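# Push tommy bar through clamp screw to its knob

## Task

Insert the tommy bar into the hole in the clamp's screw and slide it along until the knob at the end of its longer side comes to rest against the screw.

## Robot and tools

Robot: two arms, left_arm and right_arm, each with a two-finger parallel gripper. In the scene frame the origin sits at table-top height, halfway between the nominal arm bases; +z points up, +x points out over the table, and left_arm is on the +y side. These arm names do not match image left or right. Calibrated bases: left_arm at (+0.051, +0.270, 0) m, quat_wxyz (+1.000, 0, 0, +0.010); right_arm at (+0.040, -0.254, 0) m, quat_wxyz (+1.000, 0, 0, +0.029). A two-camera stand is fixed behind the arms. The fingers extend along the gripper's own +z axis and separate along its y axis. end_effector_position marks the spot between the pads, roughly 1 cm short of the fingertips.

Frames: reported hand positions (m), quaternions (wxyz), velocities and targets use the scene frame. Commanded offsets, however, use the axes of each arm's own Hand target. Printed poses may be wrong by up to a few cm, worse when the arm reaches far.

Command row: 14 numbers, each in [-1, 1]: dx, dy, dz, rx, ry, rz, opening for left_arm, then the same seven for right_arm. Always send all 14 even if only one arm moves. dx..rz are an offset (not a pose) from that arm's Hand target as it stood when the action or move began; 1.0 equals 0.6 m or 180 degrees; rx, ry, rz form a single rotation vector. Repeating an offset in a new call moves further. All six zeros re-request the current Hand target. opening is absolute: +1 fully open (0.093 m), -1 closed. A 0 opening is a real command, so resend the current opening to leave a gripper alone.

execute_actions(actions, cameras): actions is a list of up to 15 actions; each action is a table of up to 15 rows, each row one 1/30 s step; a short table repeats its last row to fill 15 steps. Every row in an action counts from the action's start pose, not from the row before. Images are returned only for an empty list or when cameras names them (["all"], [] for none, or names). An empty list also reveals the scene number and task.

move(target, speed, blend, opening_speed, grip_force, blocking, cameras): target is one 14-number row or a list of up to 15 rows; every row is an offset from the same starting Hand targets. speed is path top speed in m/s, 0.002 to 2.9 (default 0.25), turns capped at twice that in rad/s; one value or one per target. blend (m) rounds corners in a list; 0 means stop at each. opening_speed (0.2 or more, per second on the -1..+1 scale) ramps finger motion. grip_force sets the per-pad force limit, about 10 to 50 N, persistent; lower values close slowly. blocking=false returns after about 0.5 s while motion continues. Paths are straight, all finish together, last at least 0.5 s and cut off at 10 s. They do not avoid obstacles or the other arm. Grippers lag and drift more at high speed or near full arm extension. Avoid paths passing near an arm's own base; route around it. The result adds a "move:" line: done, off_target, moving, held, fault etc., plus limits (paced = pose clipped, held = steps withheld). Done means within 10 mm and 2 degrees; it says nothing about contact.

wait(seconds 0 to 10, cameras): lets the scene run with last commands held. stop(cameras): brakes a running move; braking needs distance. zoom_image(camera, region): camera is cam_head_left, cam_head_right, cam_left_wrist or cam_right_wrist; region [x0, y0, x1, y1] pixels from top-left, at most 504 by 504, from that camera's newest image. Head images are 672x504. finished_scene(scene): ends the current scene (integer scene number); the bar must stay in place without the robot. Make no further calls in that reply.

Control behaviour: each step the commanded orientation is clipped to within 40 degrees of the measured one. Weight and friction leave the gripper short, low or tilted; small moves may not happen or go sideways. After each move check position and tilt and correct; resend missing distance as an offset. Hand target is the last commanded, post-clip pose; Tool commands shows present commands.

Gripping: grip_measured is motor position, +1 open, -1 closed; pads meet near -0.94, and each mm of object width adds about 0.0208. Readings may sit up to about 0.02 high. To grip a rigid flat part firmly, command at least 0.24 below its width reading; keep sending that value to hold; to release, send well above it. Avoid sudden very low commands (hard spike). Squeeze is about 50 to 65 N per pad. The last Joint positions entry is the pad gap in m.

Readings: Joint velocities may say within noise. Joint torques include arm weight, have offsets and noise, and entries 1 to 3 wrap at ±28 N m. Action results list end_effector_position at some steps. Joint ranges (rad): waist -2.618 to 3.054, shoulder 0.000 to 3.142, elbow 0.000 to 3.142 (straight at 2.901), wrist pitch -1.571 to 1.571, wrist yaw -1.571 to 1.571, wrist roll -2.094 to 2.094.

Avoid: dropping the bar or releasing it while moving, letting anything leave the table, hitting fixed or heavy things, fast contact or targets far past contact (both push harder), an arm left pressing (command it back past the gripper), arm-to-arm contact including one gripper closing on the other's fingers (the clearance check does not guard grippers or wrist cameras), strain on wrist camera cables, and long stretched or blocked poses that heat motors: MOTOR HOT appears at 75 °C, at 90 °C the arm folds and idles, at 100 °C it goes limp.

Each tool is called after "Call:" in YAML: its name, and indented under it one key for each argument.

## Session

Call:
execute_actions:
  actions: []

Scene clock: 0.00 s.
left_arm: end_effector_position=(+0.4126, +0.2802, +0.1281) grip_measured=+1.000 end_effector_quat_wxyz=(+0.673, -0.040, +0.737, +0.044) | right_arm: end_effector_position=(+0.3976, -0.2356, +0.1115) grip_measured=+1.000 end_effector_quat_wxyz=(+0.648, +0.022, +0.761, -0.011)
Joint positions: left_arm=[-0.069 1.54 0.177 1.272 -0.168 -0.004 0.093] | right_arm=[0.075 1.535 0.173 1.2 0.177 0.04 0.093]
Joint velocities: within noise
Joint torques (N m): no reading
Heat: left arm: 36 °C; right arm: 33 °C.
Hand target: left_arm +0.4146, +0.2802, +0.1356; +0.682, -0.041, +0.729, +0.043 | right_arm +0.4001, -0.2353, +0.1191; +0.658, +0.023, +0.753, -0.010
Tool commands: left_gripper/opening=+1.0 right_gripper/opening=+1.0

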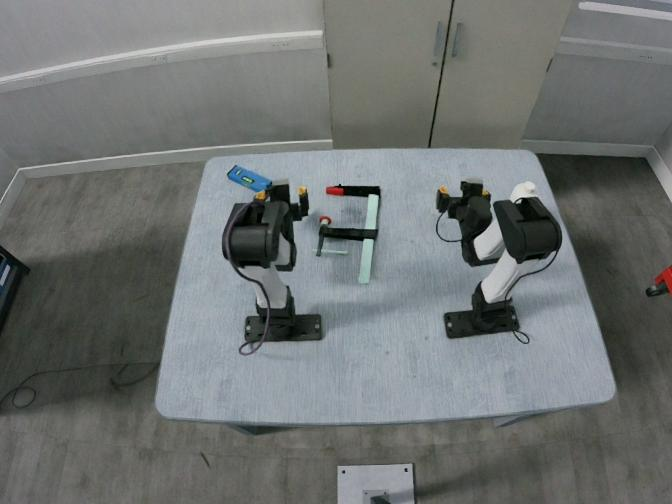

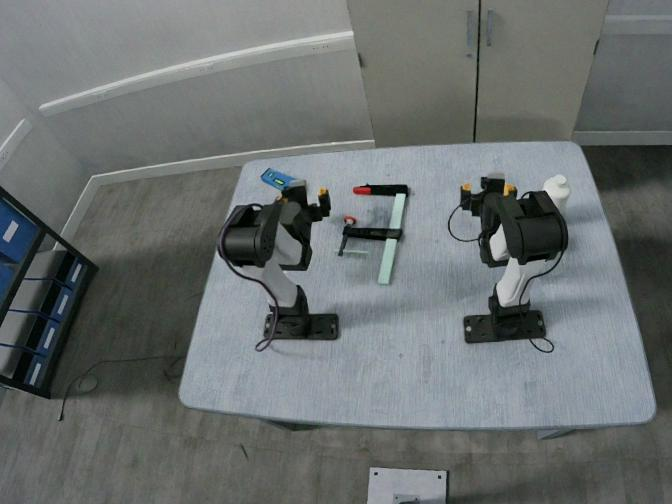

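Call:
zoom_image:
  camera: "cam_head_left"
  region: [290, 165, 410, 295]

Call:
zoom_image:
  camera: "cam_head_right"
  region: [310, 165, 430, 295]

Call:
zoom_image:
  camera: "cam_head_right"
  region: [325, 205, 385, 265]

Scaled by 3.877 from the camera's 672x504 image, which has a finer 960x720 frame.

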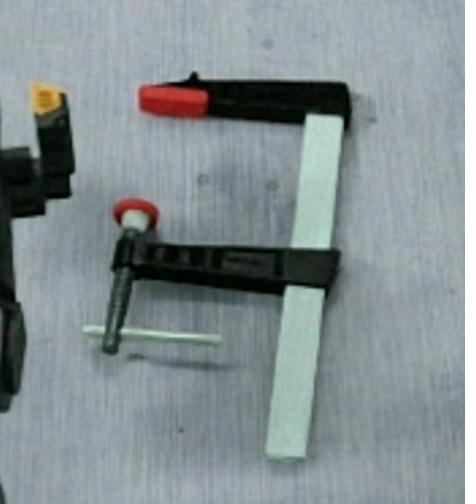

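Scaled by 3.877 from the camera's 672x504 image, which has a finer 960x720 frame.

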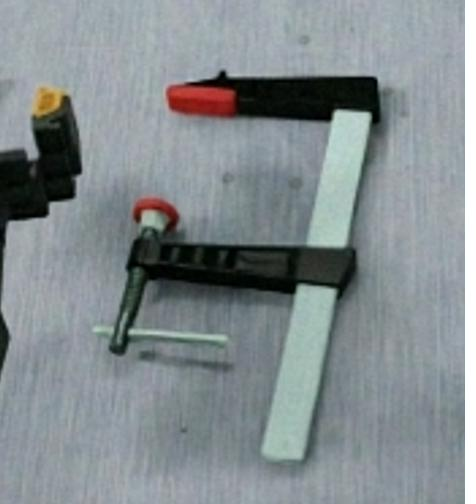

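Scaled by 8.400 from the camera's 672x504 image, which has a finer 960x720 frame.

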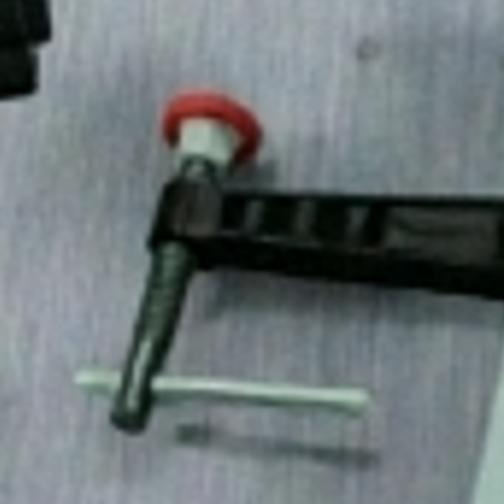

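Call:
move:
  target: [0,0,0,0,0,0,1,-0.005,0.488,-0.277,-0.360,0.349,-0.419,-1]
  speed: 0.5
  cameras: ["all"]

Call:
zoom_image:
  camera: "cam_head_left"
  region: [290, 165, 410, 295]

Call:
zoom_image:
  camera: "cam_head_right"
  region: [310, 165, 430, 295]

Scene clock: 4.23 s.
left_arm: end_effector_position=(+0.4126, +0.2802, +0.1281) grip_measured=+1.000 end_effector_quat_wxyz=(+0.673, -0.040, +0.737, +0.044) | right_arm: end_effector_position=(+0.2518, +0.0594, +0.1448) grip_measured=-0.975 end_effector_quat_wxyz=(-0.001, +0.701, -0.713, +0.011)
Joint positions: left_arm=[-0.069 1.54 0.177 1.272 -0.168 -0.004 0.093] | right_arm=[0.928 1.993 1.883 -1.463 0.021 -0.567 0]
Joint torques (N m): left_arm=[-0.05 -4.27 4.67 2.59 -0.02 0.04] | right_arm=[0.68 -8.55 8.29 0.16 -0.11 -0.16]
Heat: left arm: 38 °C; right arm: 33 °C.
Hand target: left_arm +0.4146, +0.2802, +0.1356; +0.682, -0.041, +0.729, +0.043 | right_arm +0.2499, +0.0646, +0.1488; -0.002, +0.706, -0.708, +0.001
Off the commanded pose: left_arm 0.008 m, 1 deg | right_arm 0.007 m, 1 deg.
move: done

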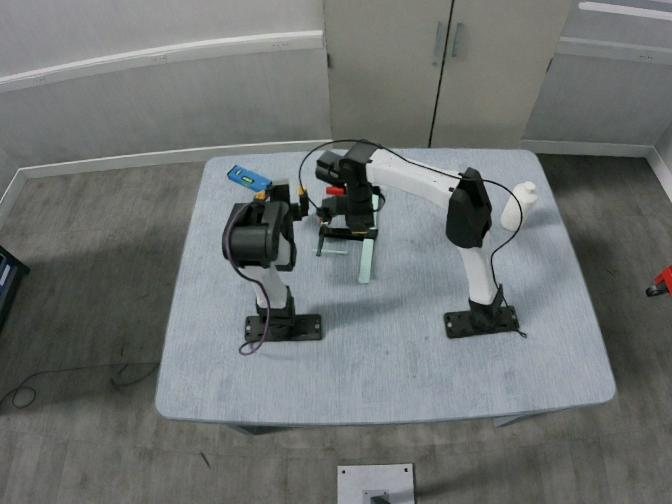

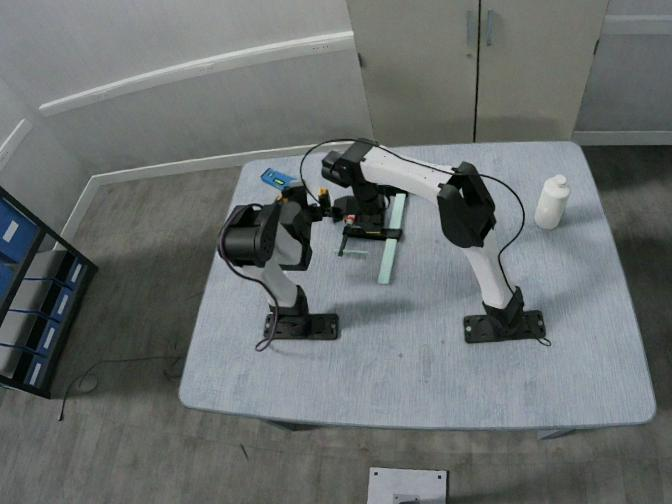

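Scaled by 3.877 from the camera's 672x504 image, which has a finer 960x720 frame.

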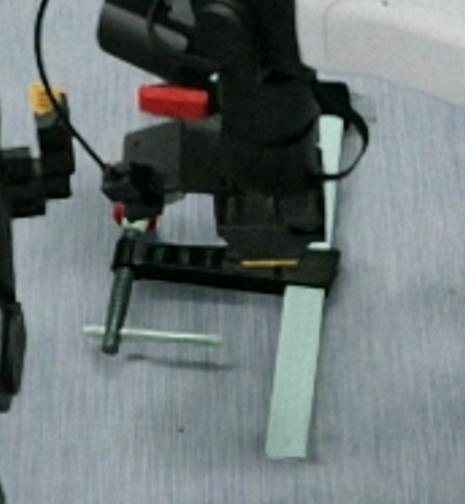

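Scaled by 3.877 from the camera's 672x504 image, which has a finer 960x720 frame.

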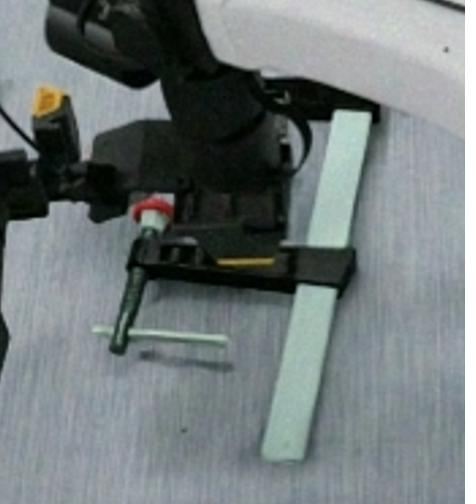

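Call:
move:
  target: [0,0,0,0,0,0,1,-0.102,0.028,0.108,0,0,0,-0.1]
  cameras: ["all"]

Call:
zoom_image:
  camera: "cam_head_left"
  region: [300, 205, 380, 285]

Call:
zoom_image:
  camera: "cam_head_right"
  region: [320, 205, 400, 285]

Scene clock: 5.50 s.
left_arm: end_effector_position=(+0.4126, +0.2802, +0.1281) grip_measured=+1.000 end_effector_quat_wxyz=(+0.673, -0.040, +0.737, +0.044) | right_arm: end_effector_position=(+0.2303, +0.0955, +0.0858) grip_measured=-0.103 end_effector_quat_wxyz=(+0.035, +0.716, -0.697, +0.020)
Joint positions: left_arm=[-0.069 1.54 0.177 1.272 -0.168 -0.004 0.093] | right_arm=[1.022 2.149 1.88 -1.38 0.019 -0.517 0.04]
Joint torques (N m): left_arm=[-0.03 -4.29 4.66 2.59 -0.02 0.04] | right_arm=[-0.21 -12.27 5.85 0.05 0.11 -0.07]
Heat: left arm: 38 °C; right arm: 33 °C.
Hand target: left_arm +0.4146, +0.2802, +0.1356; +0.682, -0.041, +0.729, +0.043 | right_arm +0.2328, +0.0948, +0.0945; +0.025, +0.715, -0.699, +0.017 (not the last commanded pose)
Off the commanded pose: left_arm 0.008 m, 1 deg | right_arm 0.031 m, 5 deg.
move: held (right_arm; a check stopped the path); limits=held
pose unreachable (right arm): on one or more control steps of this call, first in action 0 (counted from 0), this arm could not follow its commanded pose, so it was not sent that pose on those steps. It may still have moved: this result reports where it is.
cause: moving toward the commanded pose would bring a part of the arm too close to another arm (this arm's wrist camera and the left arm's wrist (the part past joint 4), at the place that arm is still heading or pushing toward).

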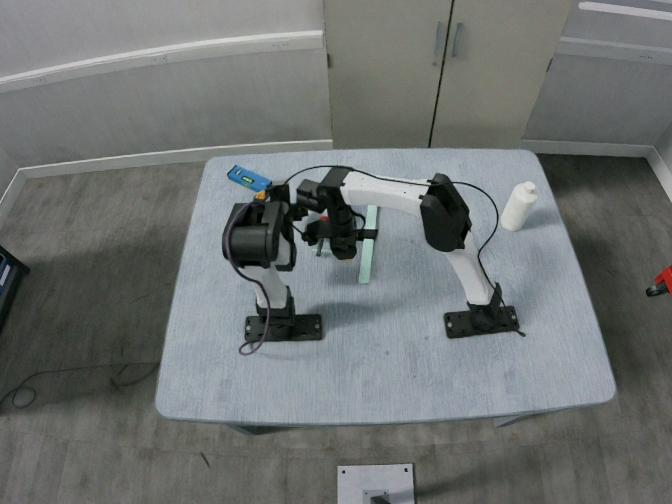

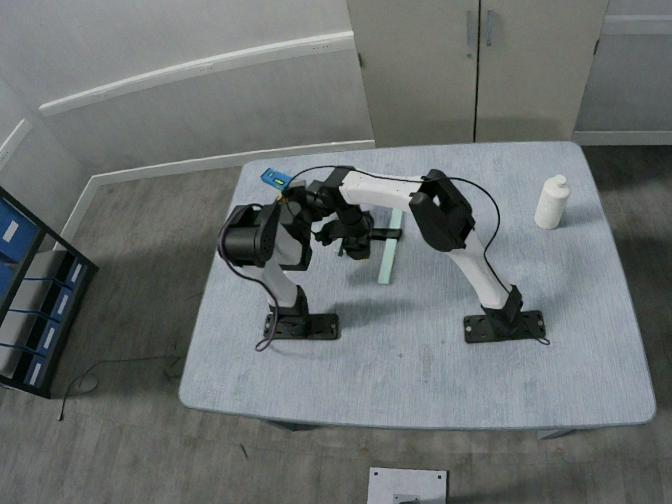

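Scaled by 6.300 from the camera's 672x504 image, which has a finer 960x720 frame.

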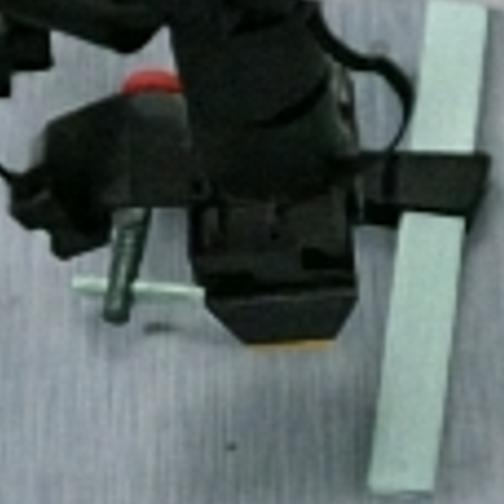

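Scaled by 6.300 from the camera's 672x504 image, which has a finer 960x720 frame.

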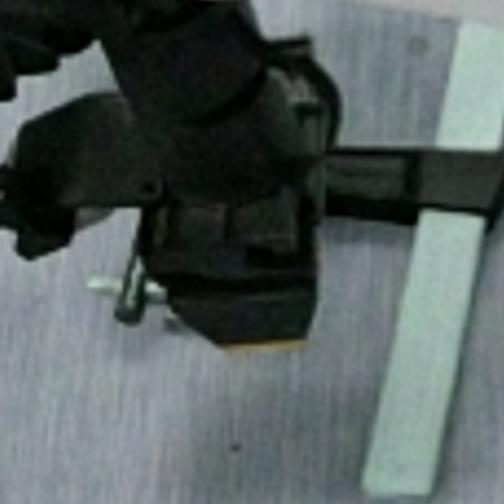

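Call:
move:
  target:
    - [0,0.28,-0.1,0,0,0,1,0,0,0,0.0036,-0.019,0.007,-0.1]
    - [0,0.28,-0.1,0,0,0,1,-0.047,-0.012,0.067,0.0036,-0.019,0.007,-0.1]
  cameras: ["all"]

Call:
zoom_image:
  camera: "cam_head_left"
  region: [300, 205, 380, 285]

Call:
zoom_image:
  camera: "cam_head_right"
  region: [320, 205, 400, 285]

Scene clock: 8.27 s.
left_arm: end_effector_position=(+0.3322, +0.4337, +0.1345) grip_measured=+1.000 end_effector_quat_wxyz=(+0.678, -0.050, +0.733, +0.033) | right_arm: end_effector_position=(+0.2406, +0.1090, +0.0479) grip_measured=-0.103 end_effector_quat_wxyz=(+0.015, +0.709, -0.705, +0.014)
Joint positions: left_arm=[0.882 1.44 0.147 1.182 0.782 0.059 0.093] | right_arm=[1.016 2.193 1.802 -1.216 0.019 -0.502 0.04]
Joint torques (N m): left_arm=[0.65 -2.66 6.27 2.19 0.11 0.18] | right_arm=[1.21 -11 7.19 0.32 -0.11 0.02]
Heat: left arm: 39 °C; right arm: 35 °C.
Hand target: left_arm +0.3352, +0.4399, +0.1409; +0.682, -0.041, +0.729, +0.043 | right_arm +0.2390, +0.1207, +0.0525; +0.000, +0.707, -0.707, +0.000
Off the commanded pose: left_arm 0.009 m, 2 deg | right_arm 0.013 m, 2 deg.
move: off_target (right_arm)

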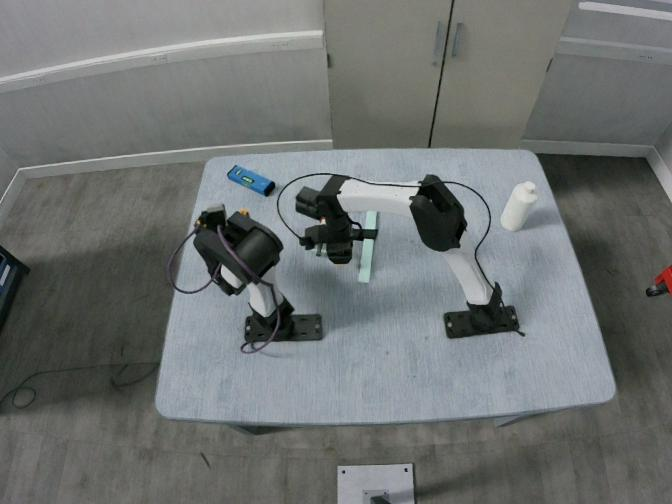

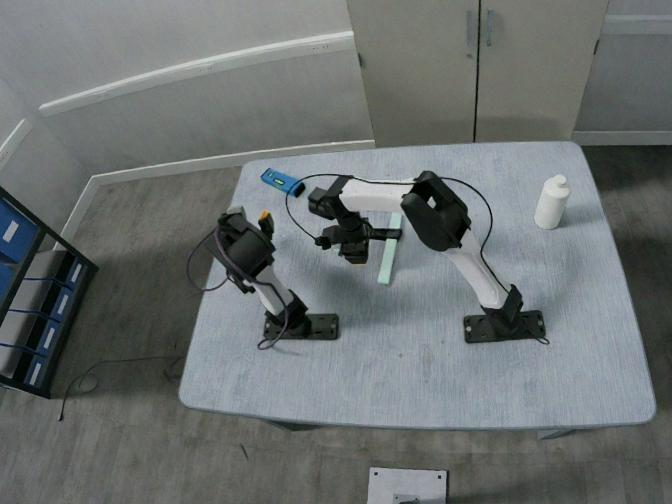

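Scaled by 6.300 from the camera's 672x504 image, which has a finer 960x720 frame.

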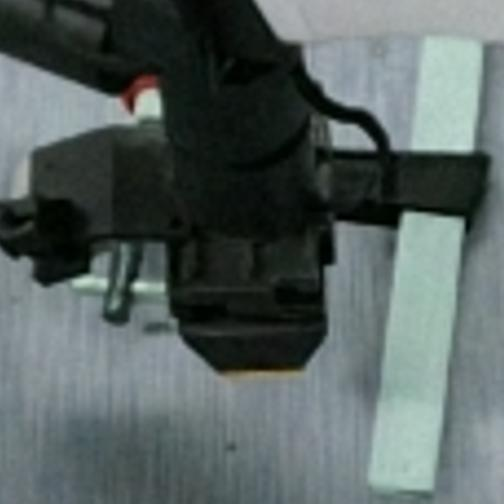

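Scaled by 6.300 from the camera's 672x504 image, which has a finer 960x720 frame.

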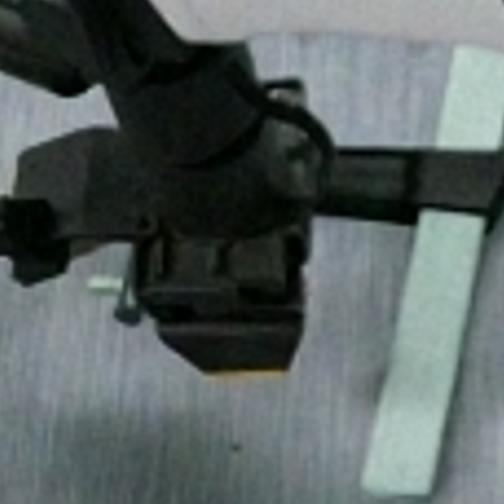

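Call:
move:
  target:
    - [0,0,0,0,0,0,1,0,-0.018,0.022,0,0,0,-0.1]
    - [0,0,0,0,0,0,1,0,-0.018,0.022,0,0,0,-1]
  opening_speed: 0.6
  grip_force: [50,20]
  cameras: ["all"]

Call:
zoom_image:
  camera: "cam_head_left"
  region: [300, 205, 380, 285]

Call:
zoom_image:
  camera: "cam_head_right"
  region: [320, 205, 400, 285]

Scene clock: 13.70 s.
left_arm: end_effector_position=(+0.3322, +0.4337, +0.1345) grip_measured=+1.000 end_effector_quat_wxyz=(+0.678, -0.050, +0.733, +0.033) | right_arm: end_effector_position=(+0.2451, +0.1145, +0.0393) grip_measured=-0.964 end_effector_quat_wxyz=(+0.008, +0.708, -0.707, +0.012)
Joint positions: left_arm=[0.882 1.44 0.147 1.182 0.782 0.059 0.093] | right_arm=[1.013 2.214 1.802 -1.182 0.019 -0.502 0]
Joint torques (N m): left_arm=[0.66 -2.66 6.28 2.19 0.11 0.18] | right_arm=[-0.5 -10.3 6.89 0.36 -0.1 -0.14]
Heat: left arm: 39 °C; right arm: 36 °C.
Hand target: left_arm +0.3352, +0.4399, +0.1409; +0.682, -0.041, +0.729, +0.043 | right_arm +0.2499, +0.1207, +0.0394; +0.000, +0.707, -0.707, +0.000
Off the commanded pose: left_arm 0.009 m, 2 deg | right_arm 0.008 m, 2 deg.
grip_force (N): 50, 20
move: done

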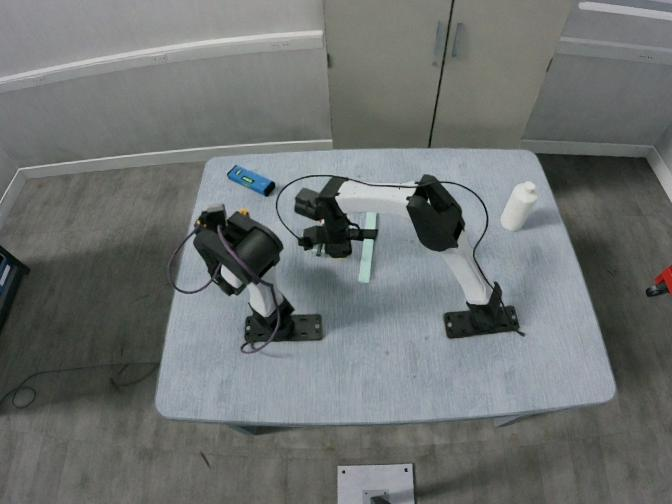

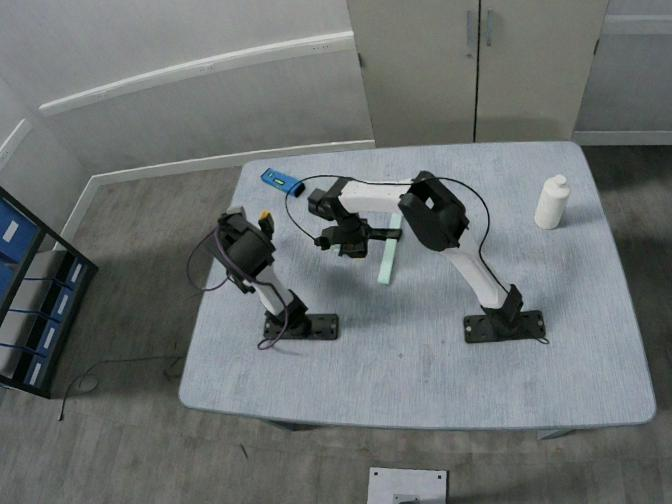

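Scaled by 6.300 from the camera's 672x504 image, which has a finer 960x720 frame.

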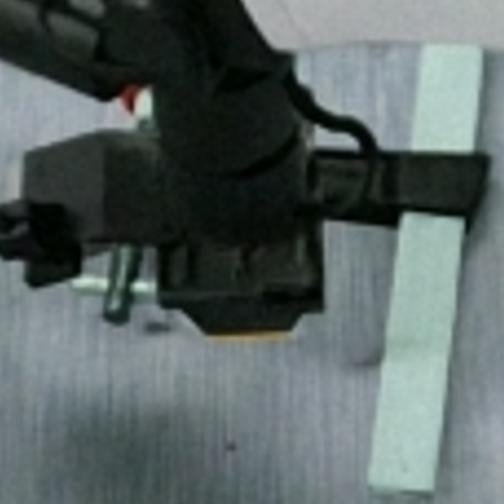

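Scaled by 6.300 from the camera's 672x504 image, which has a finer 960x720 frame.

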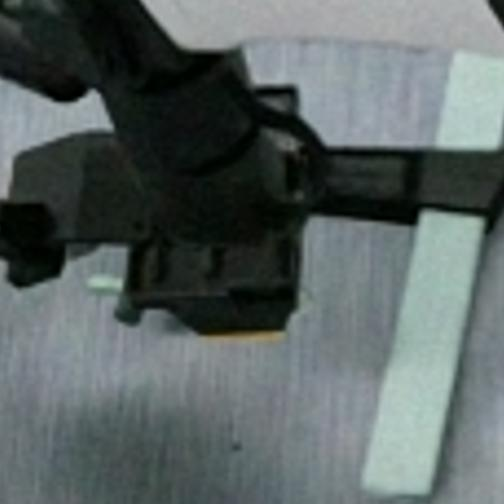

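Call:
move:
  target: [0,0,0,0,0,0,1,-0.035,0,0,0,0,0,-1]
  speed: 0.06
  cameras: ["all"]

Call:
zoom_image:
  camera: "cam_head_left"
  region: [300, 205, 380, 285]

Call:
zoom_image:
  camera: "cam_head_right"
  region: [320, 205, 400, 285]

Scene clock: 14.97 s.
left_arm: end_effector_position=(+0.3322, +0.4337, +0.1345) grip_measured=+1.000 end_effector_quat_wxyz=(+0.678, -0.050, +0.733, +0.033) | right_arm: end_effector_position=(+0.2530, +0.1350, +0.0363) grip_measured=-0.971 end_effector_quat_wxyz=(+0.000, +0.709, -0.705, +0.009)
Joint positions: left_arm=[0.882 1.44 0.147 1.182 0.782 0.059 0.093] | right_arm=[1.019 2.292 1.92 -1.204 0.018 -0.5 0]
Joint torques (N m): left_arm=[0.65 -2.66 6.27 2.19 0.11 0.18] | right_arm=[0.83 -10.63 8.38 0.12 -0.1 0.06]
Heat: left arm: 39 °C; right arm: 36 °C.
Hand target: left_arm +0.3352, +0.4399, +0.1409; +0.682, -0.041, +0.729, +0.043 | right_arm +0.2498, +0.1418, +0.0394; +0.000, +0.707, -0.707, +0.000
Off the commanded pose: left_arm 0.009 m, 2 deg | right_arm 0.008 m, 1 deg.
grip_force (N): 50, 20
move: done

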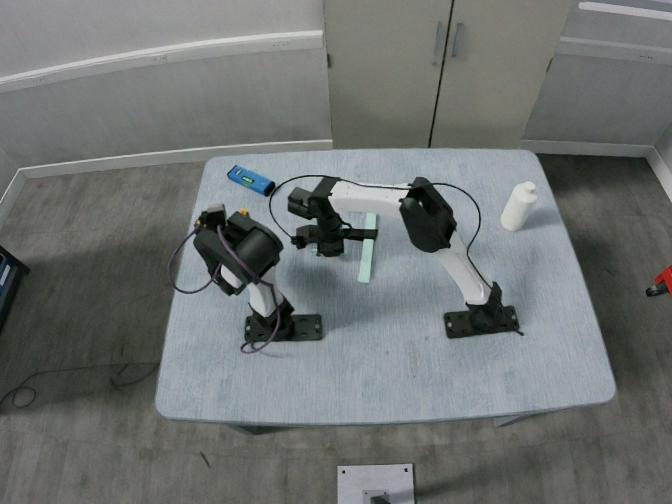

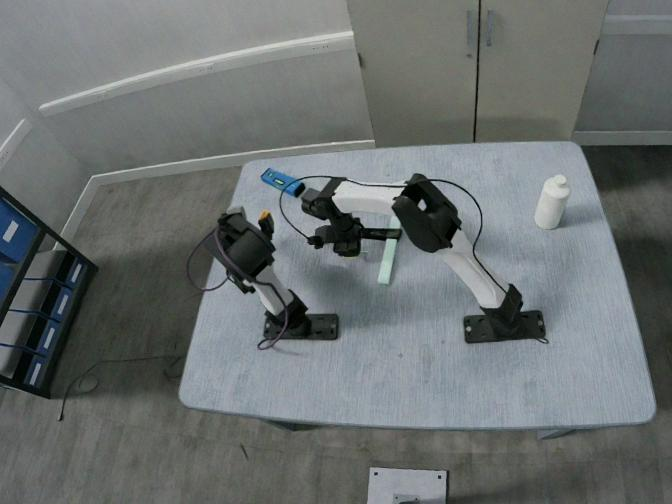

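Scaled by 6.300 from the camera's 672x504 image, which has a finer 960x720 frame.

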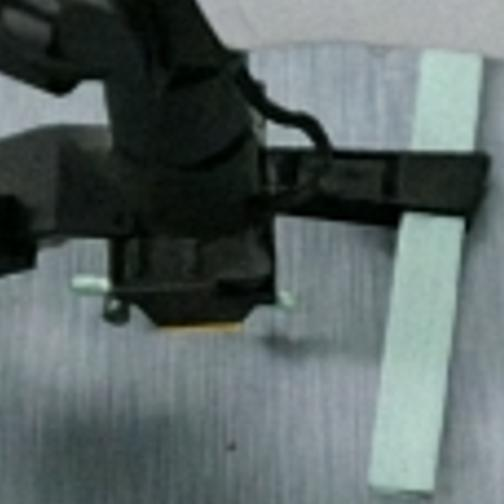

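Scaled by 6.300 from the camera's 672x504 image, which has a finer 960x720 frame.

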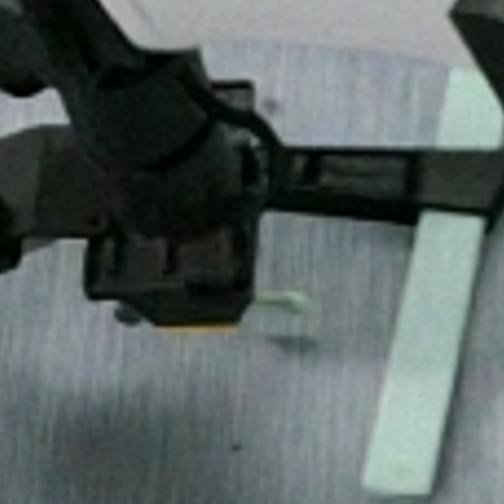

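Call:
move:
  target:
    - [0,0,0,0,0,0,1,0.045,-0.005,-0.01,0,0,0,-0.1]
    - [0,0,0,0,0,0,1,0.045,-0.005,0.034,0,0,0,-0.1]
  speed: 0.08
  opening_speed: 1.5
  grip_force: [50,50]
  cameras: ["all"]

Call:
zoom_image:
  camera: "cam_head_left"
  region: [300, 205, 380, 285]

Call:
zoom_image:
  camera: "cam_head_right"
  region: [320, 205, 400, 285]

Scene clock: 17.83 s.
left_arm: end_effector_position=(+0.3322, +0.4337, +0.1345) grip_measured=+1.000 end_effector_quat_wxyz=(+0.678, -0.050, +0.733, +0.033) | right_arm: end_effector_position=(+0.2484, +0.1137, +0.0163) grip_measured=-0.103 end_effector_quat_wxyz=(+0.012, +0.704, -0.710, -0.002)
Joint positions: left_arm=[0.882 1.44 0.147 1.182 0.782 0.059 0.093] | right_arm=[0.993 2.237 1.746 -1.102 -0.01 -0.51 0.04]
Joint torques (N m): left_arm=[0.65 -2.66 6.27 2.19 0.11 0.18] | right_arm=[0.06 -12.14 4.9 0.41 0.21 -0.17]
Heat: left arm: 39 °C; right arm: 37 °C.
Hand target: left_arm +0.3352, +0.4399, +0.1409; +0.682, -0.041, +0.729, +0.043 | right_arm +0.2530, +0.1148, +0.0191; -0.001, +0.707, -0.707, +0.000
Off the commanded pose: left_arm 0.009 m, 2 deg | right_arm 0.005 m, 2 deg.
move: done

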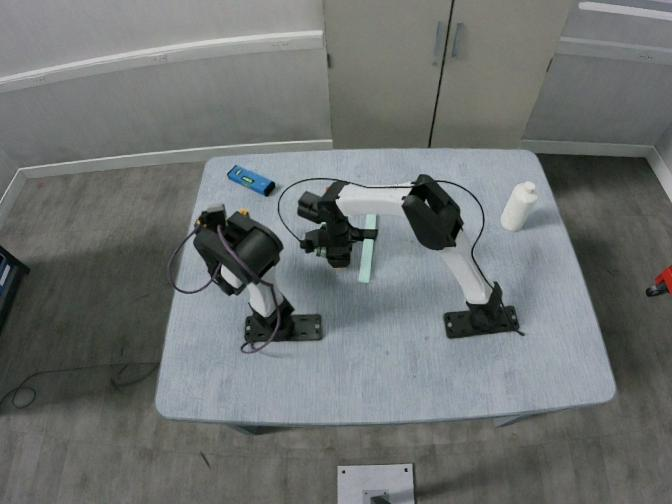

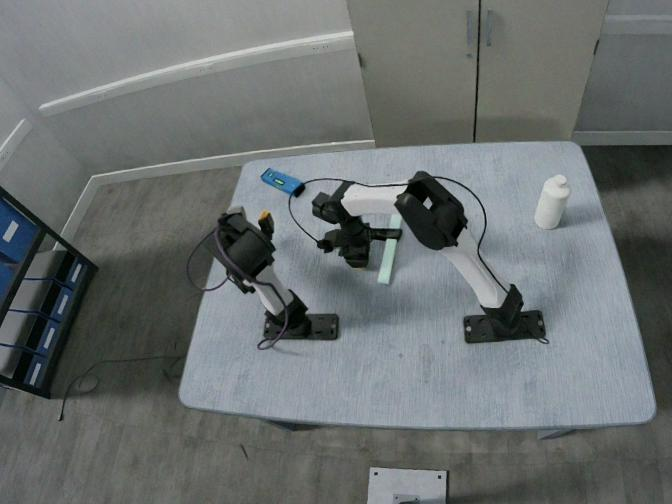

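Scaled by 6.300 from the camera's 672x504 image, which has a finer 960x720 frame.

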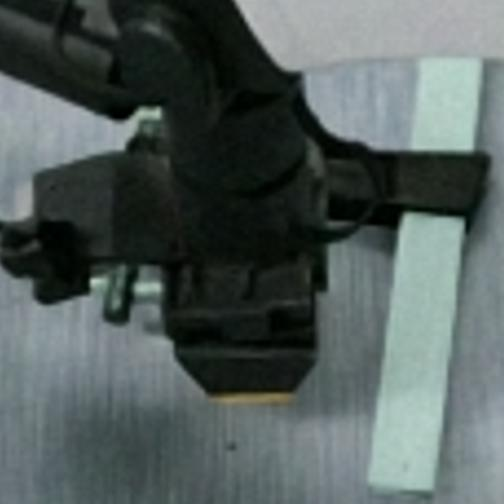

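Scaled by 6.300 from the camera's 672x504 image, which has a finer 960x720 frame.

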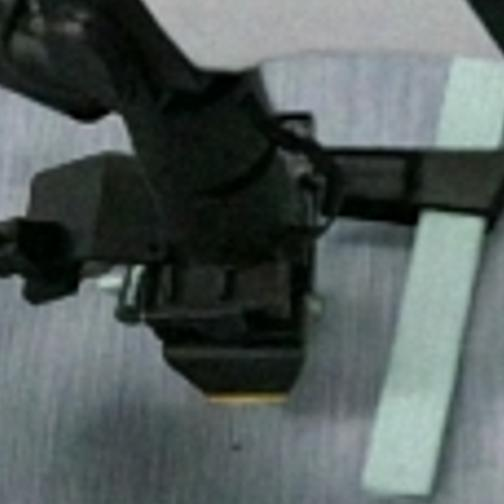

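Call:
move:
  target: [0,0,0,0,0,0,1,0,-0.012,0,0,0,0,-1]
  opening_speed: 0.6
  cameras: ["all"]

Call:
zoom_image:
  camera: "cam_head_left"
  region: [300, 205, 380, 285]

Call:
zoom_image:
  camera: "cam_head_right"
  region: [320, 205, 400, 285]

Scene clock: 20.00 s.
left_arm: end_effector_position=(+0.3322, +0.4337, +0.1345) grip_measured=+1.000 end_effector_quat_wxyz=(+0.678, -0.050, +0.733, +0.033) | right_arm: end_effector_position=(+0.2554, +0.1094, +0.0163) grip_measured=-0.888 end_effector_quat_wxyz=(-0.011, -0.694, +0.720, -0.002)
Joint positions: left_arm=[0.882 1.44 0.147 1.182 0.782 0.059 0.093] | right_arm=[0.976 2.237 1.746 -1.103 -0.003 -0.499 0.003]
Joint torques (N m): left_arm=[0.65 -2.66 6.27 2.19 0.11 0.18] | right_arm=[0.31 -10.91 6.89 0.3 0.13 -0.37]
Heat: left arm: 39 °C; right arm: 37 °C.
Hand target: left_arm +0.3352, +0.4399, +0.1409; +0.682, -0.041, +0.729, +0.043 | right_arm +0.2600, +0.1148, +0.0191; -0.001, +0.707, -0.707, +0.000
Off the commanded pose: left_arm 0.009 m, 2 deg | right_arm 0.008 m, 3 deg.
move: off_target (right_arm)

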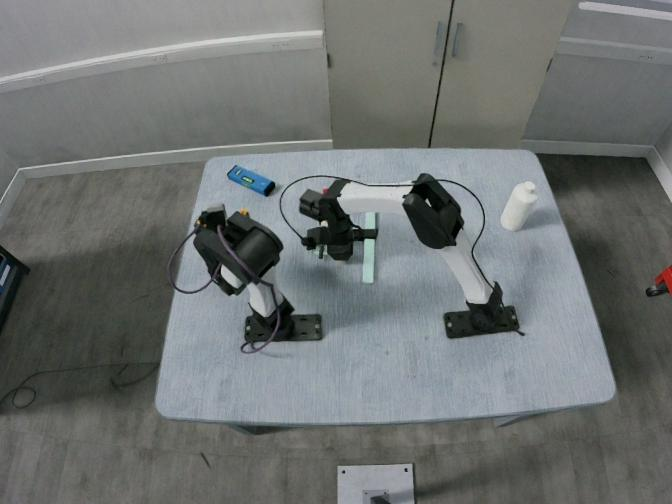

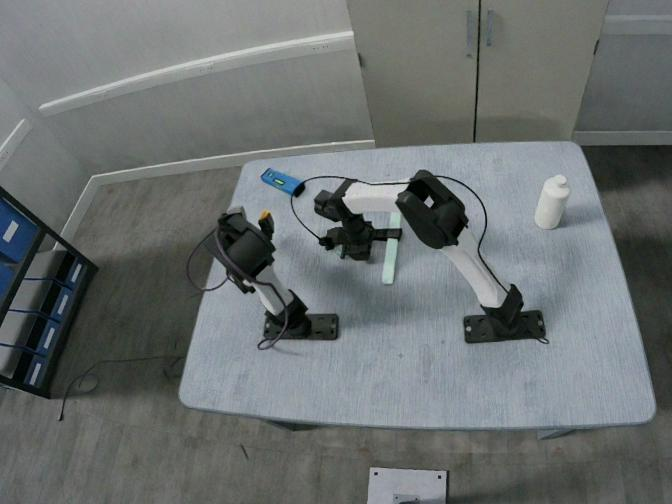

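Scaled by 6.300 from the camera's 672x504 image, which has a finer 960x720 frame.

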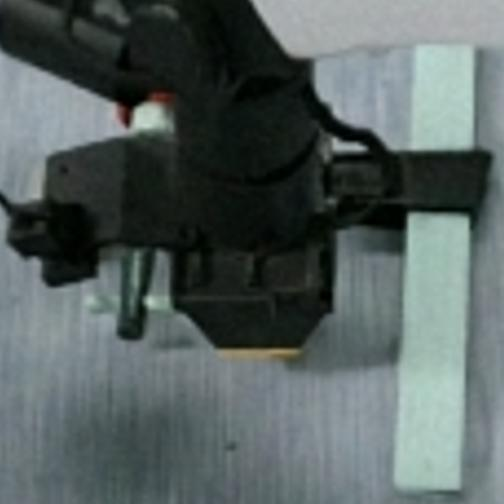

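Scaled by 6.300 from the camera's 672x504 image, which has a finer 960x720 frame.

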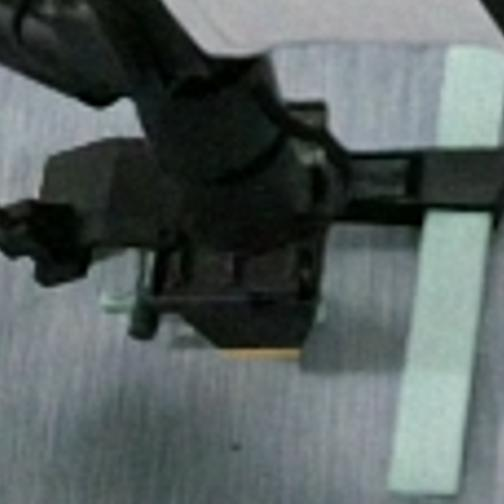

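Call:
move:
  target: [0,0,0,0,0,0,1,-0.049,0.007,0,0,0,0,-1]
  speed: 0.06
  cameras: ["all"]

Call:
zoom_image:
  camera: "cam_head_left"
  region: [300, 205, 380, 285]

Call:
zoom_image:
  camera: "cam_head_right"
  region: [320, 205, 400, 285]

Scene clock: 21.20 s.
left_arm: end_effector_position=(+0.3322, +0.4337, +0.1345) grip_measured=+1.000 end_effector_quat_wxyz=(+0.678, -0.050, +0.733, +0.033) | right_arm: end_effector_position=(+0.2546, +0.1368, +0.0174) grip_measured=-0.901 end_effector_quat_wxyz=(-0.008, -0.694, +0.720, +0.001)
Joint positions: left_arm=[0.882 1.44 0.147 1.182 0.782 0.059 0.093] | right_arm=[1.008 2.325 1.901 -1.161 -0.006 -0.468 0.002]
Joint torques (N m): left_arm=[0.65 -2.66 6.28 2.19 0.11 0.18] | right_arm=[1.14 -10.56 8.18 0.22 0.17 -0.32]
Heat: left arm: 39 °C; right arm: 38 °C.
Hand target: left_arm +0.3352, +0.4399, +0.1409; +0.682, -0.041, +0.729, +0.043 | right_arm +0.2559, +0.1443, +0.0191; -0.001, +0.707, -0.707, +0.000
Off the commanded pose: left_arm 0.009 m, 2 deg | right_arm 0.008 m, 2 deg.
move: done

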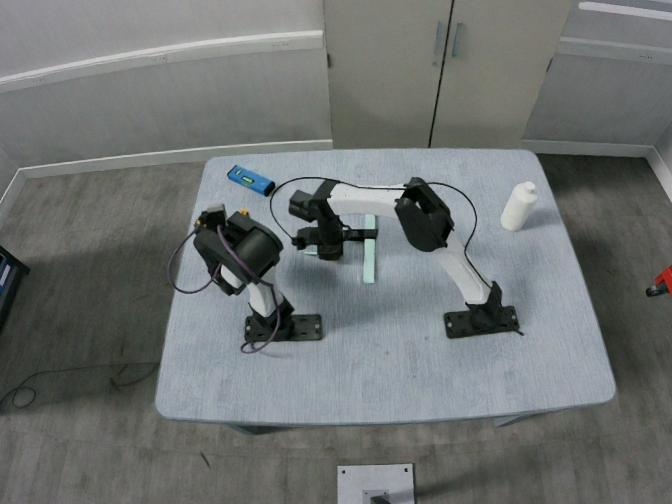

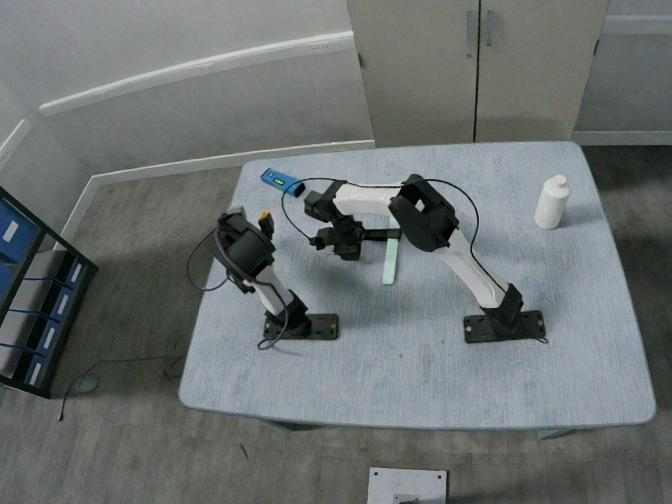

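Scaled by 6.300 from the camera's 672x504 image, which has a finer 960x720 frame.

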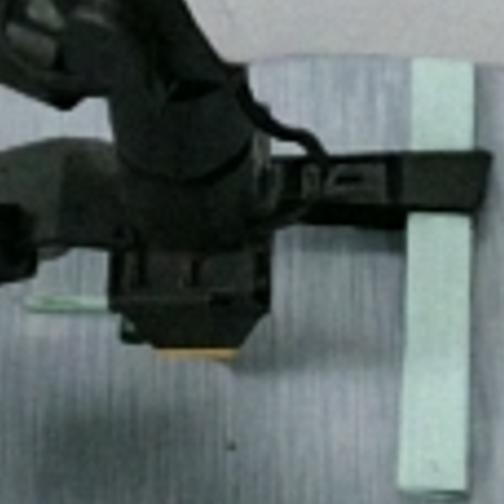

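Scaled by 6.300 from the camera's 672x504 image, which has a finer 960x720 frame.

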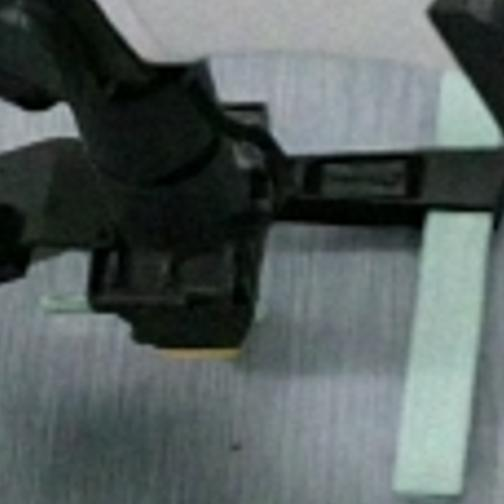

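Call:
move:
  target:
    - [0,0,0,0,0,0,1,0,0,0,0,0,0,-0.4]
    - [0,0,0,0,0,0,1,0.107,0,0,0,0,0,-0.4]
    - [0,0,0,0,0,0,1,0.107,0,0,0,0,0,-1]
    - [0,0,0,0,0,0,1,-0.005,0,0,0,0,0,-1]
  speed: [0.1,0.1,0.1,0.07]
  cameras: ["all"]

Call:
zoom_image:
  camera: "cam_head_left"
  region: [300, 205, 380, 285]

Call:
zoom_image:
  camera: "cam_head_right"
  region: [320, 205, 400, 285]

Scene clock: 25.30 s.
left_arm: end_effector_position=(+0.3322, +0.4337, +0.1345) grip_measured=+1.000 end_effector_quat_wxyz=(+0.678, -0.050, +0.733, +0.033) | right_arm: end_effector_position=(+0.2570, +0.1354, +0.0165) grip_measured=-0.975 end_effector_quat_wxyz=(+0.012, +0.707, -0.707, +0.004)
Joint positions: left_arm=[0.882 1.44 0.147 1.182 0.782 0.059 0.093] | right_arm=[1.005 2.338 1.919 -1.177 0.002 -0.507 0]
Joint torques (N m): left_arm=[0.64 -2.66 6.27 2.19 0.11 0.18] | right_arm=[1.68 -10.74 8.32 0.29 0.08 0.05]
Heat: left arm: 40 °C; right arm: 39 °C.
Hand target: left_arm +0.3352, +0.4399, +0.1409; +0.682, -0.041, +0.729, +0.043 | right_arm +0.2559, +0.1471, +0.0189; +0.000, +0.707, -0.707, +0.000
Off the commanded pose: left_arm 0.009 m, 2 deg | right_arm 0.012 m, 2 deg.
move: off_target (right_arm)

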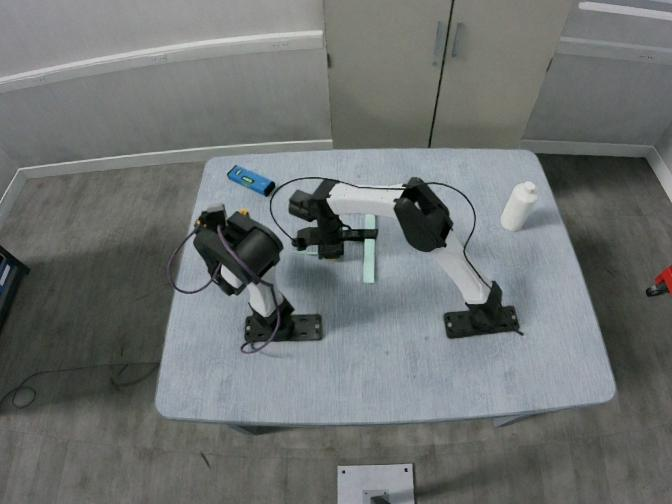

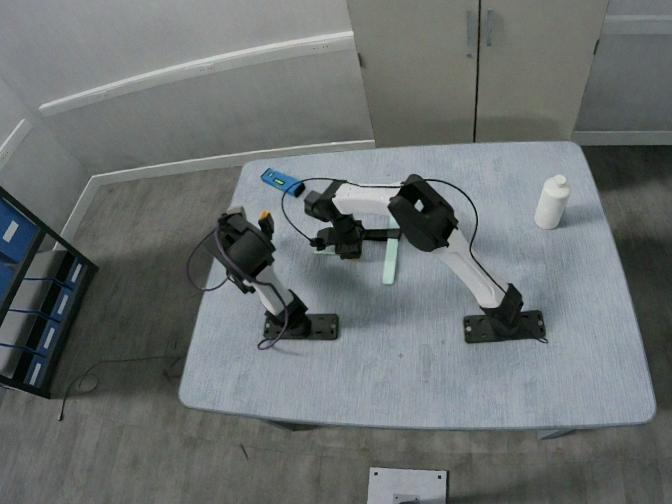

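Scaled by 6.300 from the camera's 672x504 image, which has a finer 960x720 frame.

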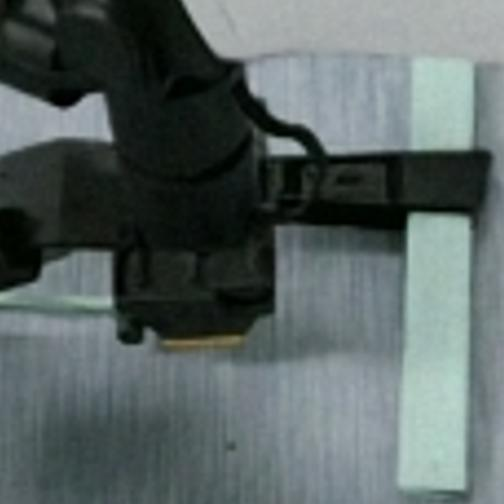

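Scaled by 6.300 from the camera's 672x504 image, which has a finer 960x720 frame.

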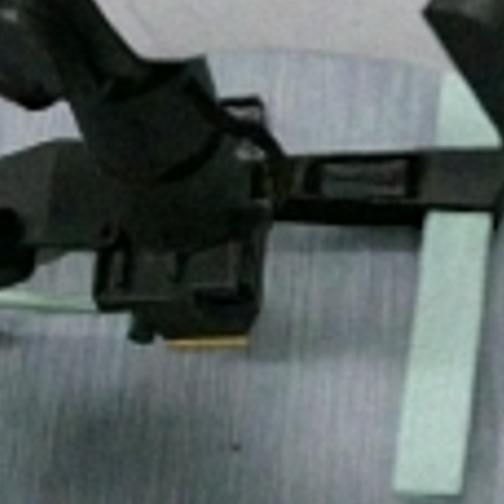

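Call:
move:
  target: [0,0,0,0,0,0,1,-0.02,0,0,0,0,0,-1]
  speed: 0.06
  cameras: ["all"]

Call:
zoom_image:
  camera: "cam_head_left"
  region: [300, 205, 380, 285]

Scene clock: 26.20 s.
left_arm: end_effector_position=(+0.3322, +0.4337, +0.1345) grip_measured=+1.000 end_effector_quat_wxyz=(+0.678, -0.050, +0.733, +0.033) | right_arm: end_effector_position=(+0.2564, +0.1361, +0.0173) grip_measured=-0.975 end_effector_quat_wxyz=(+0.029, +0.704, -0.709, +0.015)
Joint positions: left_arm=[0.882 1.44 0.147 1.182 0.782 0.059 0.093] | right_arm=[1.011 2.384 2.002 -1.254 0.013 -0.495 0]
Joint torques (N m): left_arm=[0.65 -2.66 6.27 2.19 0.11 0.18] | right_arm=[2.22 -10.88 8.76 0.5 -0.04 0.08]
Heat: left arm: 40 °C; right arm: 39 °C.
Hand target: left_arm +0.3352, +0.4399, +0.1409; +0.682, -0.041, +0.729, +0.043 | right_arm +0.2558, +0.1592, +0.0189; +0.000, +0.707, -0.707, +0.000
Off the commanded pose: left_arm 0.009 m, 2 deg | right_arm 0.023 m, 4 deg.
move: off_target (right_arm)

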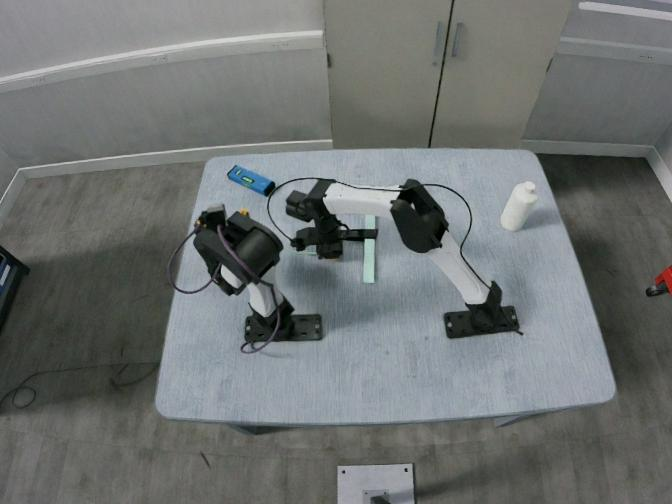

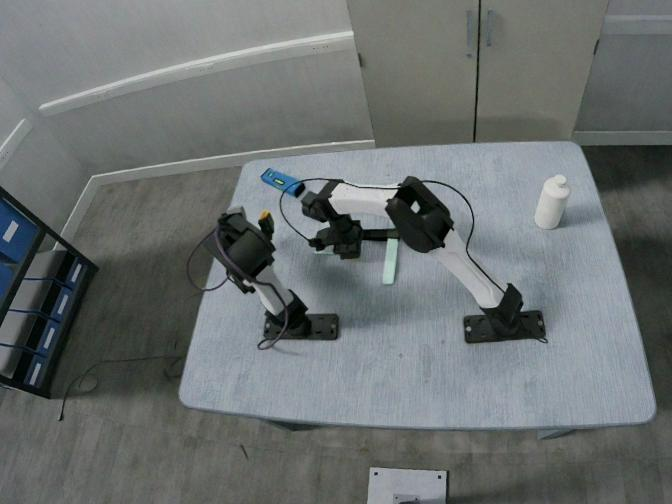

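Scaled by 6.300 from the camera's 672x504 image, which has a finer 960x720 frame.

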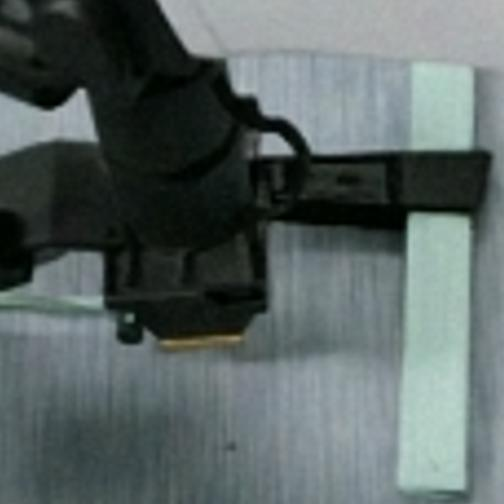

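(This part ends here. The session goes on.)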